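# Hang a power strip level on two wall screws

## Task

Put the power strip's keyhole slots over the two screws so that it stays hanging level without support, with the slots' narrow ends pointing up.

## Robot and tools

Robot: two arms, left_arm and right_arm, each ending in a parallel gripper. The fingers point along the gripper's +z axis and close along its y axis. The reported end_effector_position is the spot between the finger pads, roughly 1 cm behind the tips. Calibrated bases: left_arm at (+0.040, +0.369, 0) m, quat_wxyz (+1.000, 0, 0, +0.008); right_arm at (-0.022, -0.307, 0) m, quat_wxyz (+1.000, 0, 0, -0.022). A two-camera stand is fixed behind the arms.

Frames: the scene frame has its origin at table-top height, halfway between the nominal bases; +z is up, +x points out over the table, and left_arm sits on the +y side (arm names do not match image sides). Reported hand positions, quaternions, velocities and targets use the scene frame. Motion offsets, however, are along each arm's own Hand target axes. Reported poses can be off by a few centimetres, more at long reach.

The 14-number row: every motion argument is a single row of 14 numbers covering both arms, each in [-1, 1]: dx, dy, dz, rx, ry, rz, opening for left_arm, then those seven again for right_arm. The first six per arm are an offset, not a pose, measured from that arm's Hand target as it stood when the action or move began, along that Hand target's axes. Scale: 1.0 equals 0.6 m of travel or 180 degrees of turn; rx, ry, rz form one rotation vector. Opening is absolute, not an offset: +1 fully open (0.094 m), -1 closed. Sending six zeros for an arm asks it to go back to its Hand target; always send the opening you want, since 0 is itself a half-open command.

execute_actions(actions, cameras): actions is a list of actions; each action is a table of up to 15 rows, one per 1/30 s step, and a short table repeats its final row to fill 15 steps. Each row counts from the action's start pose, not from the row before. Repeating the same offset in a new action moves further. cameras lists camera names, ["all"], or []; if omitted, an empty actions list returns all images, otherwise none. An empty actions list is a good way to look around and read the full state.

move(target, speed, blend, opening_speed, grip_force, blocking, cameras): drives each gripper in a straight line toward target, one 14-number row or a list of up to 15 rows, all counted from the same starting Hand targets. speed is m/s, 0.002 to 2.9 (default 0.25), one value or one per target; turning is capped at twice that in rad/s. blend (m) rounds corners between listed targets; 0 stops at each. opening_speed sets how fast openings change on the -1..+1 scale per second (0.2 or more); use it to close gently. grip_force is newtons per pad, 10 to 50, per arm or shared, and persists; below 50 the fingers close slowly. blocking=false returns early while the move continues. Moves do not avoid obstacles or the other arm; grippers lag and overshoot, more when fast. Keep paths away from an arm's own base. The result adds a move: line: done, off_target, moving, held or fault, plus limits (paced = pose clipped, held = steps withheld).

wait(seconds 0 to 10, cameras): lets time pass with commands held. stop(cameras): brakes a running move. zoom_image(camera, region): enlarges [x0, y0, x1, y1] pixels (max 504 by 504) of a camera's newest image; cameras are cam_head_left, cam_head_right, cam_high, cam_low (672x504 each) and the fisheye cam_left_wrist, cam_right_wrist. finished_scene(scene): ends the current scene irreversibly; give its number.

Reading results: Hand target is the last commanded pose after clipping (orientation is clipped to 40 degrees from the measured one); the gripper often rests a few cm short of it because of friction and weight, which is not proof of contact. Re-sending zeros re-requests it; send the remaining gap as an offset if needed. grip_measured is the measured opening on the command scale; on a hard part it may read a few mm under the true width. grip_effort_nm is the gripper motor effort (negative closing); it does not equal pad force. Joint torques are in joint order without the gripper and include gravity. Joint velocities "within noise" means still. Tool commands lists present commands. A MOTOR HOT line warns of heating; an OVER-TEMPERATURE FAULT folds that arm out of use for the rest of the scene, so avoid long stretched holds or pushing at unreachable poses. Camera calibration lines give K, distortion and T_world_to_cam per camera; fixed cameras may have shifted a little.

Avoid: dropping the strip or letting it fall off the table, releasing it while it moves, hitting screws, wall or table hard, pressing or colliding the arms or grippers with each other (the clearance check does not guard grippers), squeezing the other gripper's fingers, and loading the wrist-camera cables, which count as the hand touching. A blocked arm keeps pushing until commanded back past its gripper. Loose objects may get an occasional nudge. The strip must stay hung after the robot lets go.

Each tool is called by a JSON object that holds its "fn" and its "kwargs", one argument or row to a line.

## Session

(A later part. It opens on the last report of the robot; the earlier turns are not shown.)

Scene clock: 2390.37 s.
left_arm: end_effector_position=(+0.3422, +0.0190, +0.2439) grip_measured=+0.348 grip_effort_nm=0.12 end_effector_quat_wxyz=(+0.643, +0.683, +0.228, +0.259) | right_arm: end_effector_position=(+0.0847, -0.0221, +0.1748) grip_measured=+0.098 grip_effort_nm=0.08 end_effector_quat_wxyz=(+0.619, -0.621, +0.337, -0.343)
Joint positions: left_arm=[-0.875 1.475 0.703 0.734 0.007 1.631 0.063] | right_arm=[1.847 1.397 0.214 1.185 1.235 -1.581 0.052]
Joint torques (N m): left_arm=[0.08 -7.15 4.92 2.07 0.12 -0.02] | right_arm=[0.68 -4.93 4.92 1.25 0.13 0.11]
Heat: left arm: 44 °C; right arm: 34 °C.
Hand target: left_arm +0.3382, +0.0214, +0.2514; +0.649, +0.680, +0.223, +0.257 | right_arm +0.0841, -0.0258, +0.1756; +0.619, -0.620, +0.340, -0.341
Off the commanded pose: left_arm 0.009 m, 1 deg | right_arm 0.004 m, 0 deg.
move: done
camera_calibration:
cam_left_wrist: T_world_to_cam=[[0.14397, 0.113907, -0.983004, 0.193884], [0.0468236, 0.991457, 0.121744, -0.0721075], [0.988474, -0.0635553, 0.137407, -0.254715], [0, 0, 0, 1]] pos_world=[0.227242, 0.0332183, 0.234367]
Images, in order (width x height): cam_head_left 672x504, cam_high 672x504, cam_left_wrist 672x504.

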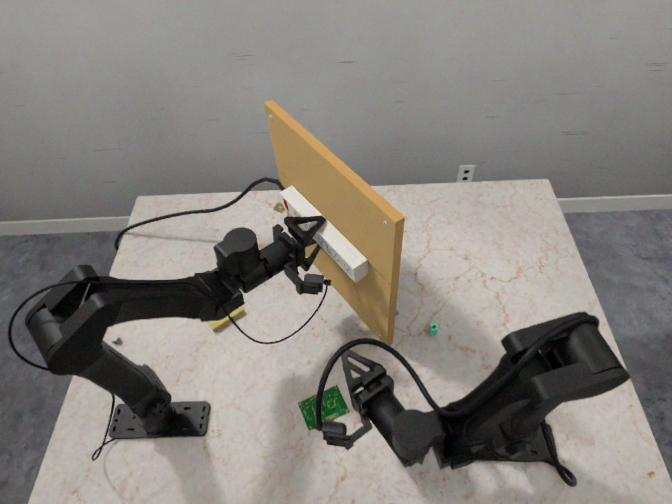

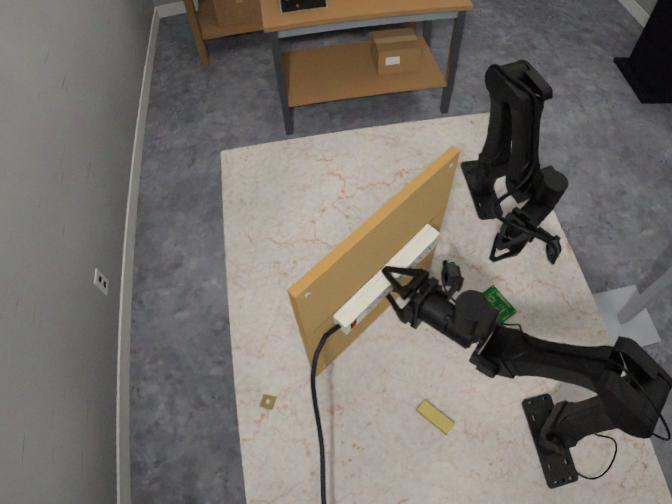

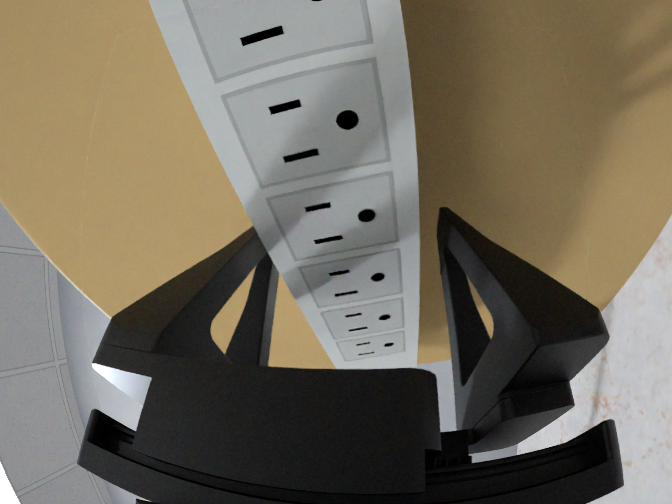

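{"fn": "move", "kwargs": {
  "target": [0,0.012,0,0,0,0.0,0.75,0,0,0,0,0,0,0.1],
  "speed": 0.03
}}

{"fn": "move", "kwargs": {
  "target": [0,0.01,-0.25,0,0,0.0,0.75,0,0,0,0,0,0,0.1],
  "speed": 0.08,
  "cameras": ["cam_head_left","cam_high","cam_left_wrist"]
}}

{"fn": "zoom_image", "kwargs": {
  "camera": "cam_head_left",
  "region": [270, 170, 390, 290]
}}

Scene clock: 2399.77 s.
left_arm: end_effector_position=(+0.3406, +0.0209, +0.2424) grip_measured=+0.748 grip_effort_nm=0.12 end_effector_quat_wxyz=(+0.637, +0.689, +0.230, +0.257) | right_arm: end_effector_position=(+0.0847, -0.0221, +0.1748) grip_measured=+0.098 grip_effort_nm=0.08 end_effector_quat_wxyz=(+0.619, -0.621, +0.337, -0.343)
Joint positions: left_arm=[-0.875 1.459 0.703 0.699 0.007 1.632 0.082] | right_arm=[1.847 1.397 0.214 1.185 1.235 -1.581 0.052]
Joint torques (N m): left_arm=[-0.02 -6.97 6.16 2.1 0.11 -0.02] | right_arm=[0.66 -4.75 4.85 1.22 0.1 0.11]
Heat: left arm: 45 °C; right arm: 34 °C.
Hand target: left_arm +0.3380, +0.0210, +0.2585; +0.649, +0.680, +0.223, +0.258 | right_arm +0.0841, -0.0258, +0.1756; +0.619, -0.620, +0.340, -0.341
Off the commanded pose: left_arm 0.016 m, 2 deg | right_arm 0.004 m, 0 deg.
move: off_target (left_arm)

Scene clock: 2402.40 s.
left_arm: end_effector_position=(+0.2430, +0.1352, +0.2707) grip_measured=+0.748 grip_effort_nm=0.12 end_effector_quat_wxyz=(+0.650, +0.677, +0.225, +0.261) | right_arm: end_effector_position=(+0.0847, -0.0221, +0.1748) grip_measured=+0.098 grip_effort_nm=0.08 end_effector_quat_wxyz=(+0.619, -0.621, +0.337, -0.343)
Joint positions: left_arm=[-0.862 0.632 0.395 0.218 0.024 1.632 0.082] | right_arm=[1.847 1.397 0.214 1.185 1.235 -1.581 0.052]
Joint torques (N m): left_arm=[0.49 0.01 5.44 2.07 0.11 -0.01] | right_arm=[0.77 -4.79 4.94 1.23 0.12 0.11]
Heat: left arm: 45 °C; right arm: 34 °C.
Hand target: left_arm +0.2418, +0.1358, +0.2681; +0.649, +0.680, +0.223, +0.257 | right_arm +0.0841, -0.0258, +0.1756; +0.619, -0.620, +0.340, -0.341
Off the commanded pose: left_arm 0.003 m, 0 deg | right_arm 0.004 m, 0 deg.
move: done
camera_calibration:
cam_left_wrist: T_world_to_cam=[[0.157176, 0.0986475, -0.982631, 0.22008], [0.0491756, 0.992982, 0.107553, -0.182862], [0.986346, -0.0652261, 0.151222, -0.15598], [0, 0, 0, 1]] pos_world=[0.128251, 0.149694, 0.259512]
Images, in order (width x height): cam_head_left 672x504, cam_high 672x504, cam_left_wrist 672x504.

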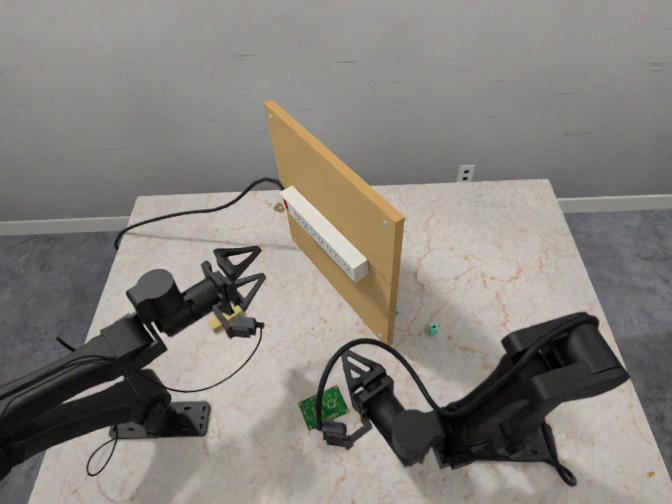

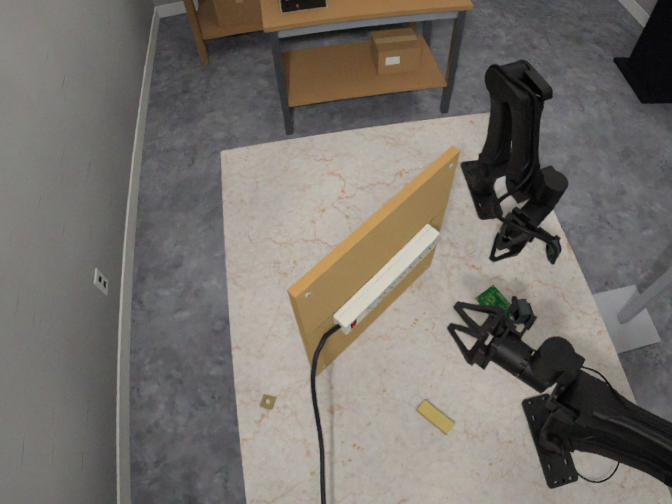

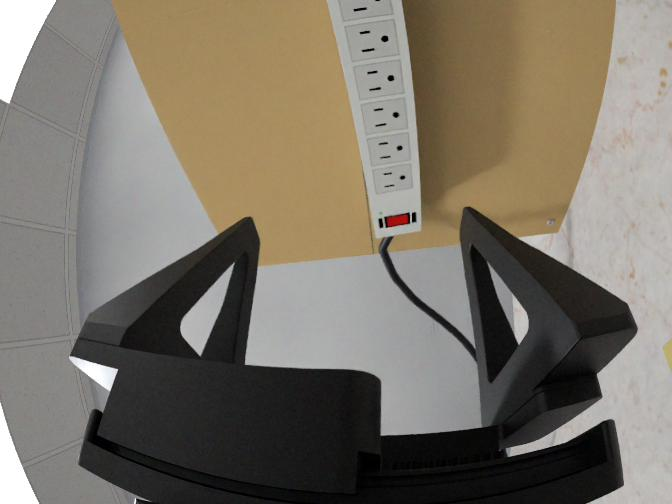

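Scaled by 4.200 from the camera's 672x504 image, which has a finer 960x720 frame.

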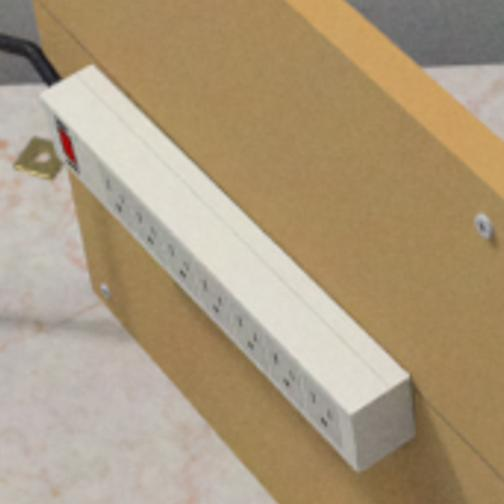

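{"fn": "zoom_image", "kwargs": {
  "camera": "cam_high",
  "region": [330, 210, 460, 340]
}}

{"fn": "wait", "kwargs": {
  "seconds": 0.5,
  "cameras": ["cam_head_left","cam_right_wrist"]
}}

{"fn": "zoom_image", "kwargs": {
  "camera": "cam_head_left",
  "region": [270, 170, 390, 290]
}}

{"fn": "zoom_image", "kwargs": {
  "camera": "cam_right_wrist",
  "region": [370, 90, 530, 260]
}}

Scaled by 3.877 from the camera's 672x504 image, which has a finer 960x720 frame.

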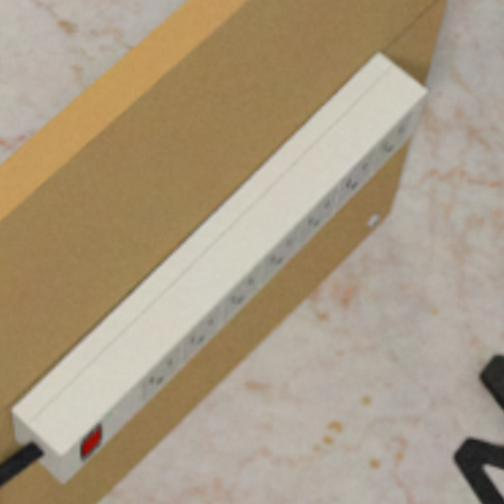

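Scene clock: 2418.50 s.
left_arm: end_effector_position=(+0.2430, +0.1352, +0.2706) grip_measured=+0.748 grip_effort_nm=0.12 end_effector_quat_wxyz=(+0.650, +0.677, +0.225, +0.261) | right_arm: end_effector_position=(+0.0847, -0.0221, +0.1748) grip_measured=+0.098 grip_effort_nm=0.07 end_effector_quat_wxyz=(+0.619, -0.621, +0.337, -0.343)
Joint positions: left_arm=[-0.862 0.632 0.395 0.218 0.024 1.632 0.082] | right_arm=[1.847 1.397 0.214 1.185 1.235 -1.581 0.052]
Joint torques (N m): left_arm=[0.46 0.06 5.41 2.06 0.13 -0.03] | right_arm=[0.65 -4.83 4.85 1.22 0.16 0.07]
Heat: left arm: 45 °C; right arm: 34 °C.
Hand target: left_arm +0.2418, +0.1358, +0.2681; +0.649, +0.680, +0.223, +0.257 | right_arm +0.0841, -0.0258, +0.1756; +0.619, -0.620, +0.340, -0.341
Tool commands: left_gripper/opening=+0.75 right_gripper/opening=+0.1
Off the commanded pose: left_arm 0.003 m, 0 deg | right_arm 0.004 m, 0 deg.
wait: 0.50 s; at rest from the start
camera_calibration:
cam_right_wrist: T_world_to_cam=[[0.104625, -0.0373154, 0.993811, -0.177257], [-0.168147, -0.985573, -0.019304, -0.0060646], [0.980194, -0.165087, -0.10939, 0.0493754], [0, 0, 0, 1]] pos_world=[-0.0308716, -0.00444028, 0.181444]
Images, in order (width x height): cam_head_left 672x504, cam_right_wrist 672x504.

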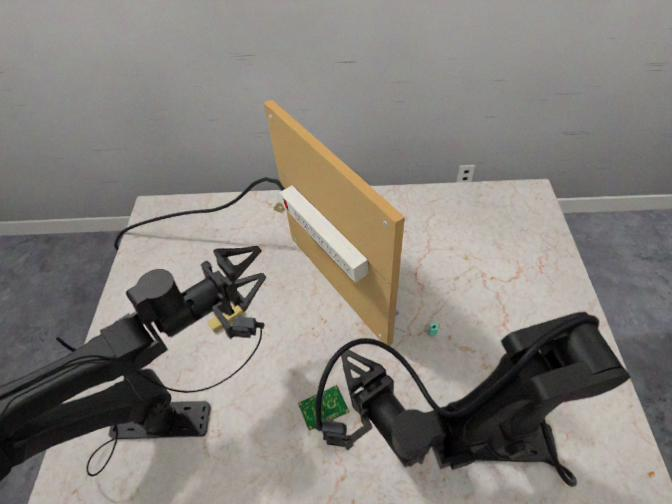

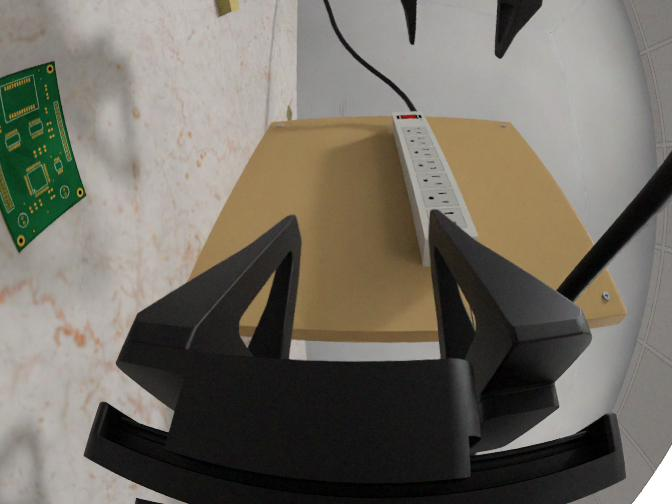

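Scaled by 4.200 from the camera's 672x504 image, which has a finer 960x720 frame.

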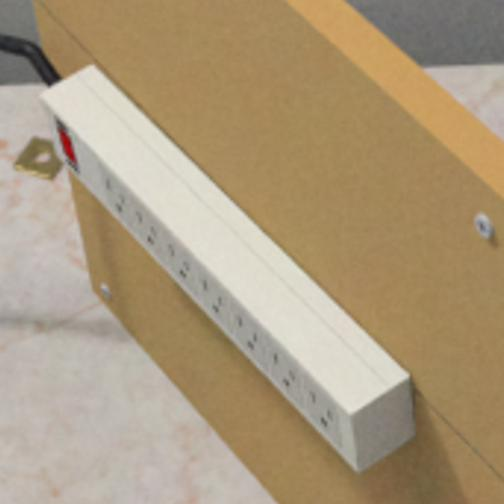

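Scaled by 2.965 from the camera's 672x504 image, which has a finer 960x720 frame.

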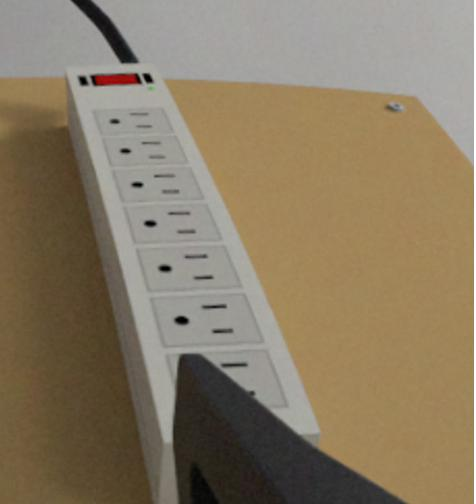

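{"fn": "move", "kwargs": {
  "target": [
    [0,0.1,0,0,0,0.0,-0.9,0,0,0,0,0,0,0.1],
    [-0.15,0.1,0.12,0,0,0.0,-0.9,0,0,0,0,0,0,0.1],
    [-0.15,0.12,0.22,0,0,0.0,-0.9,0,0,0,0,0,0,0.1]
  ],
  "speed": 0.1,
  "cameras": ["cam_head_left","cam_high"]
}}

Scene clock: 2443.00 s.
left_arm: end_effector_position=(+0.2535, -0.0231, +0.3092) grip_measured=-0.898 grip_effort_nm=-0.14 end_effector_quat_wxyz=(+0.627, +0.699, +0.223, +0.261) | right_arm: end_effector_position=(+0.0847, -0.0221, +0.1748) grip_measured=+0.098 grip_effort_nm=0.07 end_effector_quat_wxyz=(+0.619, -0.621, +0.337, -0.343)
Joint positions: left_arm=[-1.227 1.321 0.9 0.338 -0.341 1.628 0.005] | right_arm=[1.847 1.397 0.214 1.185 1.235 -1.581 0.052]
Joint torques (N m): left_arm=[0.38 -3.97 8.32 2.37 0.15 -0.08] | right_arm=[0.5 -4.72 4.93 1.24 0.11 0.08]
Heat: left arm: 45 °C; right arm: 34 °C.
Hand target: left_arm +0.2550, -0.0271, +0.3313; +0.649, +0.680, +0.223, +0.257 | right_arm +0.0841, -0.0258, +0.1756; +0.619, -0.620, +0.340, -0.341
Off the commanded pose: left_arm 0.023 m, 3 deg | right_arm 0.004 m, 0 deg.
move: off_target (left_arm)
Images, in order (width x height): cam_head_left 672x504, cam_high 672x504.

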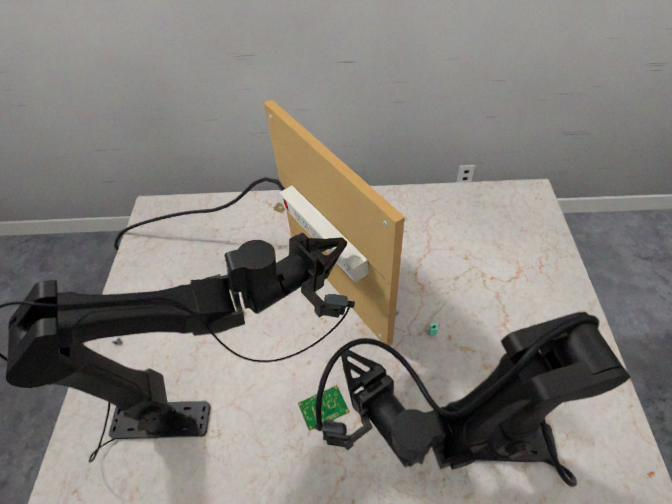

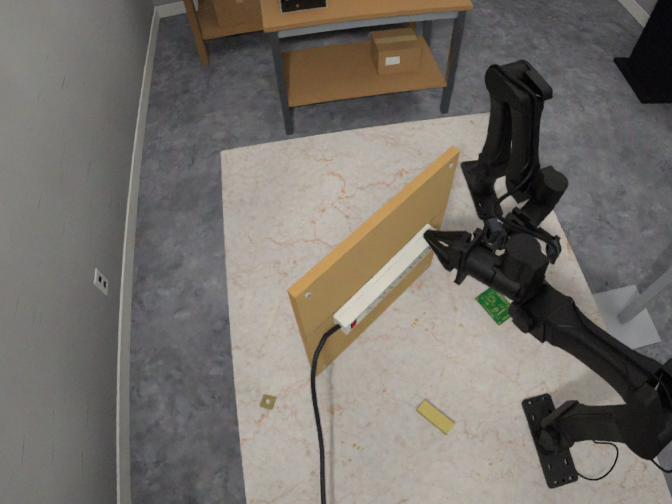

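{"fn": "move", "kwargs": {
  "target": [
    [0.02,0.01,0.025,0,0,0.0,-0.9,0,0,0,0,0,0,0.1]
  ],
  "speed": 0.05
}}

{"fn": "move", "kwargs": {
  "target": [
    [0,-0.025,0,0,0,0.0,-0.9,0,0,0,0,0,0,0.1]
  ],
  "speed": 0.03,
  "cameras": ["cam_head_left","cam_high"]
}}

{"fn": "zoom_image", "kwargs": {
  "camera": "cam_head_left",
  "region": [270, 170, 390, 290]
}}

{"fn": "zoom_image", "kwargs": {
  "camera": "cam_high",
  "region": [330, 210, 460, 340]
}}

Scene clock: 2456.03 s.
left_arm: end_effector_position=(+0.2723, -0.0278, +0.3194) grip_measured=-0.898 grip_effort_nm=-0.14 end_effector_quat_wxyz=(+0.633, +0.694, +0.225, +0.260) | right_arm: end_effector_position=(+0.0847, -0.0221, +0.1748) grip_measured=+0.098 grip_effort_nm=0.08 end_effector_quat_wxyz=(+0.619, -0.621, +0.337, -0.343)
Joint positions: left_arm=[-1.171 1.362 0.958 0.338 -0.287 1.628 0.005] | right_arm=[1.847 1.397 0.214 1.185 1.235 -1.581 0.052]
Joint torques (N m): left_arm=[0.27 -4.19 8.27 2.21 0.09 -0.04] | right_arm=[0.59 -4.85 4.64 1.21 0.11 0.1]
Heat: left arm: 46 °C; right arm: 34 °C.
Hand target: left_arm +0.2736, -0.0313, +0.3376; +0.649, +0.680, +0.223, +0.257 | right_arm +0.0841, -0.0258, +0.1756; +0.619, -0.620, +0.340, -0.341
Off the commanded pose: left_arm 0.019 m, 3 deg | right_arm 0.004 m, 0 deg.
move: off_target (left_arm)

Scene clock: 2457.10 s.
left_arm: end_effector_position=(+0.2737, -0.0298, +0.3206) grip_measured=-0.898 grip_effort_nm=-0.14 end_effector_quat_wxyz=(+0.642, +0.686, +0.224, +0.261) | right_arm: end_effector_position=(+0.0847, -0.0221, +0.1748) grip_measured=+0.098 grip_effort_nm=0.08 end_effector_quat_wxyz=(+0.619, -0.621, +0.337, -0.343)
Joint positions: left_arm=[-1.169 1.374 0.948 0.383 -0.283 1.628 0.005] | right_arm=[1.847 1.397 0.214 1.185 1.235 -1.581 0.052]
Joint torques (N m): left_arm=[0.39 -4.4 5.31 2.37 0.12 -0.07] | right_arm=[0.69 -4.82 4.96 1.22 0.12 0.07]
Heat: left arm: 46 °C; right arm: 34 °C.
Hand target: left_arm +0.2740, -0.0305, +0.3227; +0.649, +0.680, +0.223, +0.257 | right_arm +0.0841, -0.0258, +0.1756; +0.619, -0.620, +0.340, -0.341
Off the commanded pose: left_arm 0.002 m, 1 deg | right_arm 0.004 m, 0 deg.
move: done
Images, in order (width x height): cam_head_left 672x504, cam_high 672x504.

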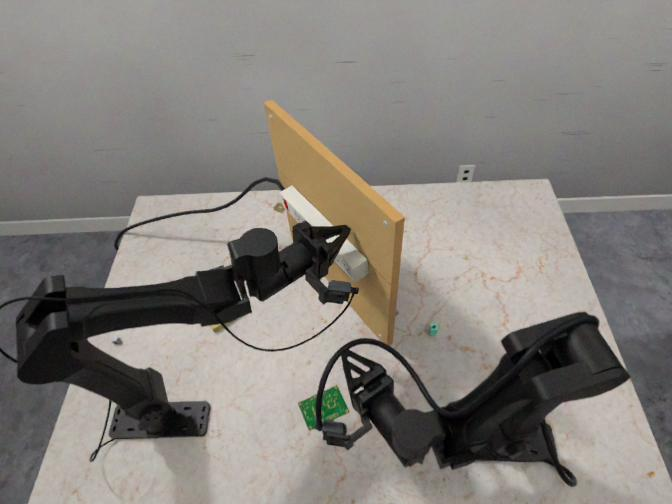

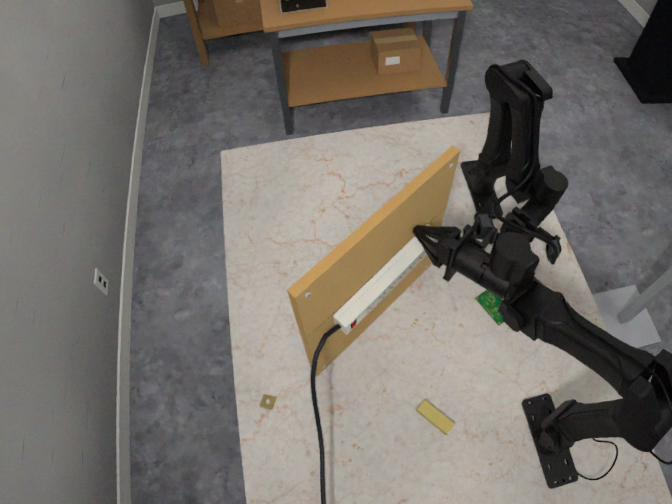

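Scaled by 4.200 from the camera's 672x504 image, which has a finer 960x720 frame.

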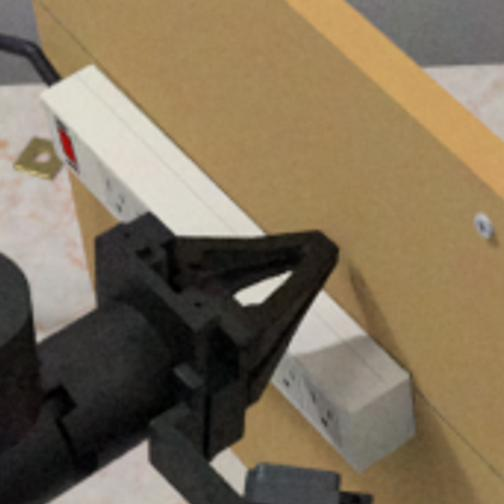

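Scaled by 3.877 from the camera's 672x504 image, which has a finer 960x720 frame.

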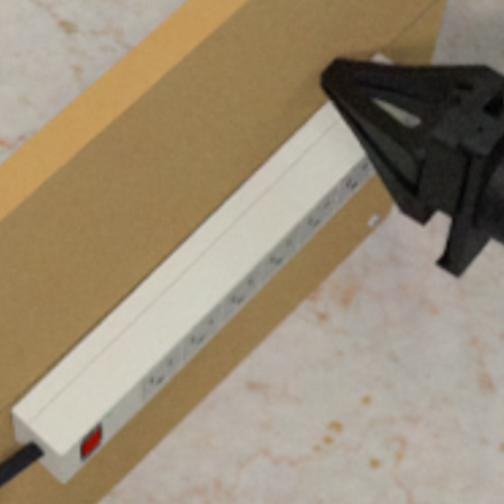

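{"fn": "move", "kwargs": {
  "target": [
    [0,-0.035,-0.008,0,0,0.0,-0.9,0,0,0,0,0,0,0.1]
  ],
  "speed": 0.03
}}

{"fn": "move", "kwargs": {
  "target": [
    [0,-0.03,0,0,0,0.0,-0.9,0,0,0,0,0,0,0.1]
  ],
  "speed": 0.03,
  "cameras": ["cam_head_left"]
}}

{"fn": "zoom_image", "kwargs": {
  "camera": "cam_head_left",
  "region": [270, 170, 390, 290]
}}

Scene clock: 2465.40 s.
left_arm: end_effector_position=(+0.2716, -0.0252, +0.2987) grip_measured=-0.898 grip_effort_nm=-0.14 end_effector_quat_wxyz=(+0.641, +0.686, +0.224, +0.260) | right_arm: end_effector_position=(+0.0847, -0.0221, +0.1748) grip_measured=+0.098 grip_effort_nm=0.07 end_effector_quat_wxyz=(+0.619, -0.621, +0.337, -0.343)
Joint positions: left_arm=[-1.169 1.374 0.861 0.468 -0.283 1.628 0.005] | right_arm=[1.847 1.397 0.214 1.185 1.235 -1.581 0.052]
Joint torques (N m): left_arm=[0.34 -4.45 5.29 2.38 0.1 -0.05] | right_arm=[0.81 -4.81 4.94 1.24 0.14 0.1]
Heat: left arm: 45 °C; right arm: 34 °C.
Hand target: left_arm +0.2716, -0.0256, +0.3018; +0.649, +0.680, +0.223, +0.257 | right_arm +0.0841, -0.0258, +0.1756; +0.619, -0.620, +0.340, -0.341
Off the commanded pose: left_arm 0.003 m, 1 deg | right_arm 0.004 m, 0 deg.
move: done

Scene clock: 2466.53 s.
left_arm: end_effector_position=(+0.2719, -0.0241, +0.2823) grip_measured=-0.898 grip_effort_nm=-0.14 end_effector_quat_wxyz=(+0.642, +0.685, +0.224, +0.261) | right_arm: end_effector_position=(+0.0847, -0.0221, +0.1748) grip_measured=+0.098 grip_effort_nm=0.08 end_effector_quat_wxyz=(+0.619, -0.621, +0.337, -0.343)
Joint positions: left_arm=[-1.166 1.393 0.804 0.547 -0.28 1.628 0.005] | right_arm=[1.847 1.397 0.214 1.185 1.235 -1.581 0.052]
Joint torques (N m): left_arm=[0.36 -4.22 5.18 2.38 0.11 -0.06] | right_arm=[0.62 -4.82 4.79 1.23 0.14 0.1]
Heat: left arm: 45 °C; right arm: 34 °C.
Hand target: left_arm +0.2722, -0.0245, +0.2838; +0.649, +0.680, +0.223, +0.257 | right_arm +0.0841, -0.0258, +0.1756; +0.619, -0.620, +0.340, -0.341
Off the commanded pose: left_arm 0.002 m, 1 deg | right_arm 0.004 m, 0 deg.
move: done
Images, in order (width x height): cam_head_left 672x504.

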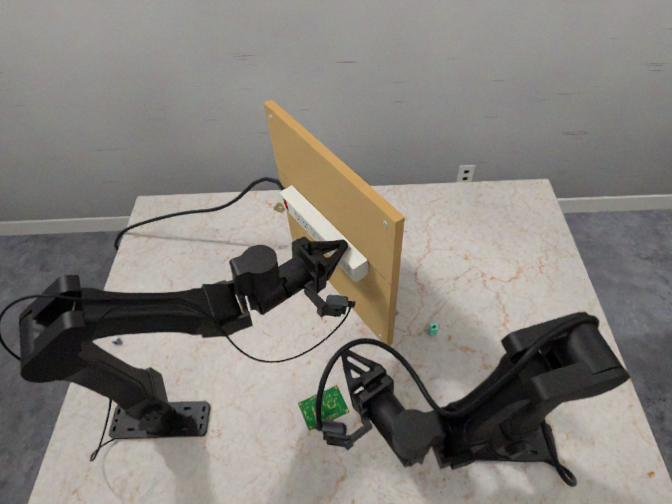

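Scaled by 4.200 from the camera's 672x504 image, which has a finer 960x720 frame.

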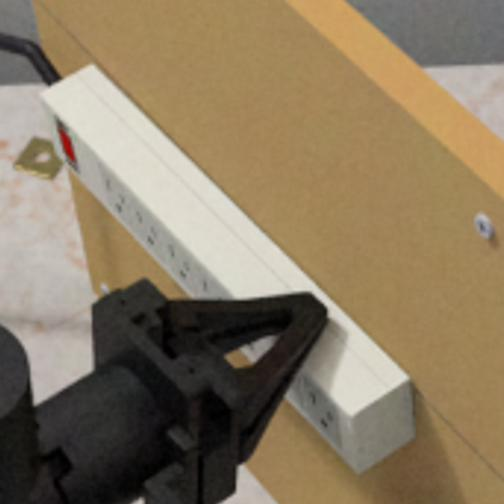

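{"fn": "move", "kwargs": {
  "target": [
    [-0.03,0,0,0,0,0.0,-0.9,0,0,0,0,0,0,0.1],
    [-0.03,-0.025,0,0,0,0.0,-0.9,0,0,0,0,0,0,0.1]
  ],
  "speed": 0.03,
  "cameras": ["cam_head_left"]
}}

{"fn": "zoom_image", "kwargs": {
  "camera": "cam_head_left",
  "region": [270, 170, 390, 290]
}}

Scene clock: 2478.17 s.
left_arm: end_effector_position=(+0.2583, -0.0356, +0.2752) grip_measured=-0.898 grip_effort_nm=-0.13 end_effector_quat_wxyz=(+0.654, +0.677, +0.219, +0.257) | right_arm: end_effector_position=(+0.0847, -0.0221, +0.1748) grip_measured=+0.098 grip_effort_nm=0.08 end_effector_quat_wxyz=(+0.619, -0.621, +0.337, -0.343)
Joint positions: left_arm=[-1.217 1.434 0.777 0.645 -0.317 1.628 0.005] | right_arm=[1.847 1.397 0.214 1.185 1.235 -1.581 0.052]
Joint torques (N m): left_arm=[-0.24 -4.08 4.81 2.14 -0.14 -0.08] | right_arm=[0.62 -4.86 4.72 1.19 0.11 0.08]
Heat: left arm: 45 °C; right arm: 34 °C.
Hand target: left_arm +0.2588, -0.0352, +0.2677; +0.649, +0.680, +0.223, +0.257 | right_arm +0.0841, -0.0258, +0.1756; +0.619, -0.620, +0.340, -0.341
Off the commanded pose: left_arm 0.007 m, 1 deg | right_arm 0.004 m, 0 deg.
move: done
Images, in order (width x height): cam_head_left 672x504.

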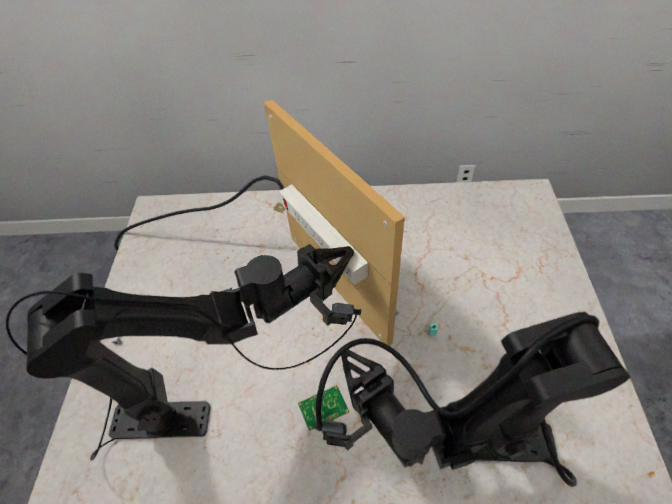

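Scaled by 4.200 from the camera's 672x504 image, which has a finer 960x720 frame.

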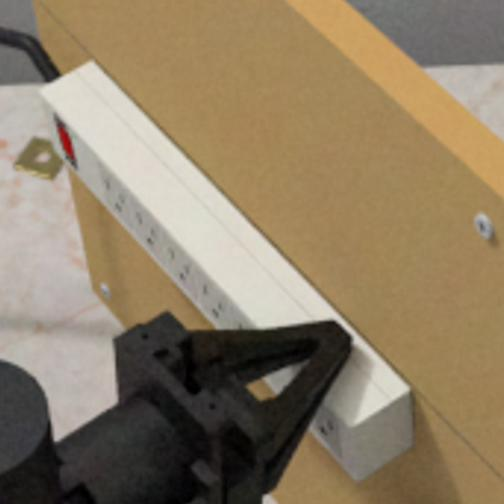

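{"fn": "move", "kwargs": {
  "target": [
    [0,0.08,0,0,0,0.0,-0.9,0,0,0,0,0,0,0.1],
    [0,0.1,-0.25,0,0,0.0,-0.9,0,0,0,0,0,0,0.1]
  ],
  "speed": 0.08,
  "cameras": ["cam_head_left","cam_high"]
}}

{"fn": "zoom_image", "kwargs": {
  "camera": "cam_head_left",
  "region": [270, 170, 390, 290]
}}

{"fn": "zoom_image", "kwargs": {
  "camera": "cam_high",
  "region": [330, 210, 460, 340]
}}

Scene clock: 2489.70 s.
left_arm: end_effector_position=(+0.1607, +0.0738, +0.3323) grip_measured=-0.898 grip_effort_nm=-0.13 end_effector_quat_wxyz=(+0.649, +0.682, +0.216, +0.259) | right_arm: end_effector_position=(+0.0847, -0.0221, +0.1748) grip_measured=+0.098 grip_effort_nm=0.08 end_effector_quat_wxyz=(+0.619, -0.621, +0.337, -0.343)
Joint positions: left_arm=[-1.552 0.797 0.681 0.085 -0.651 1.625 0.005] | right_arm=[1.847 1.397 0.214 1.185 1.235 -1.581 0.052]
Joint torques (N m): left_arm=[-0.39 -0.9 5.3 1.89 -0.16 -0.11] | right_arm=[0.58 -4.77 4.79 1.22 0.15 0.1]
Heat: left arm: 44 °C; right arm: 34 °C.
Hand target: left_arm +0.1610, +0.0766, +0.3312; +0.649, +0.680, +0.223, +0.258 | right_arm +0.0841, -0.0258, +0.1756; +0.619, -0.620, +0.340, -0.341
Off the commanded pose: left_arm 0.003 m, 1 deg | right_arm 0.004 m, 0 deg.
move: done
Images, in order (width x height): cam_head_left 672x504, cam_high 672x504.

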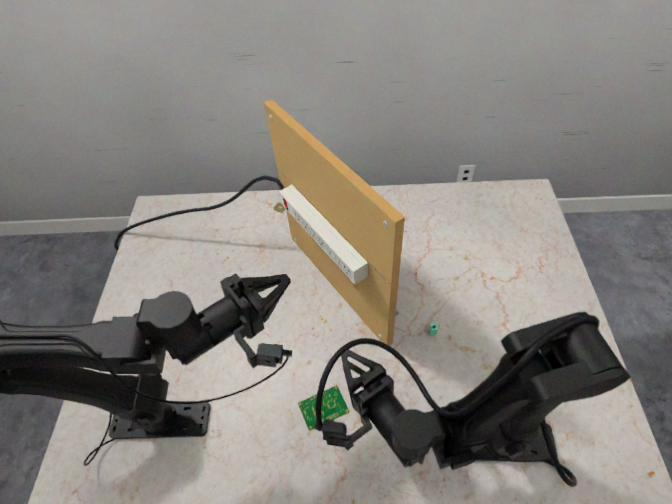

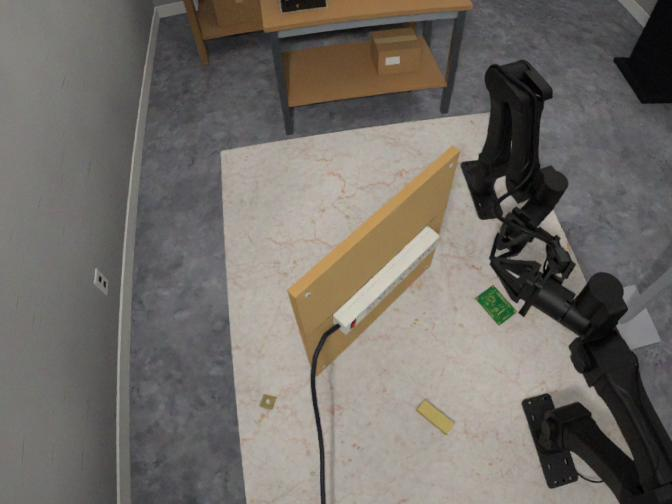

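Scaled by 4.200 from the camera's 672x504 image, which has a finer 960x720 frame.

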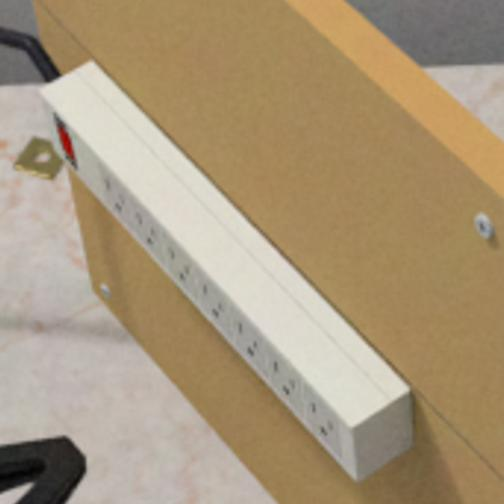

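Scaled by 3.877 from the camera's 672x504 image, which has a finer 960x720 frame.

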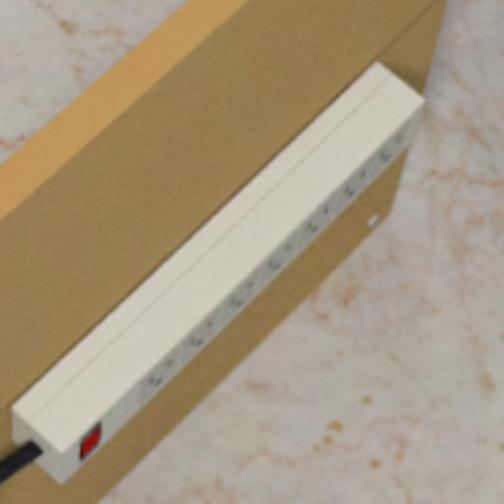

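{"fn": "finished_scene", "kwargs": {
  "scene": 1
}}

The scene is finished: the task was done.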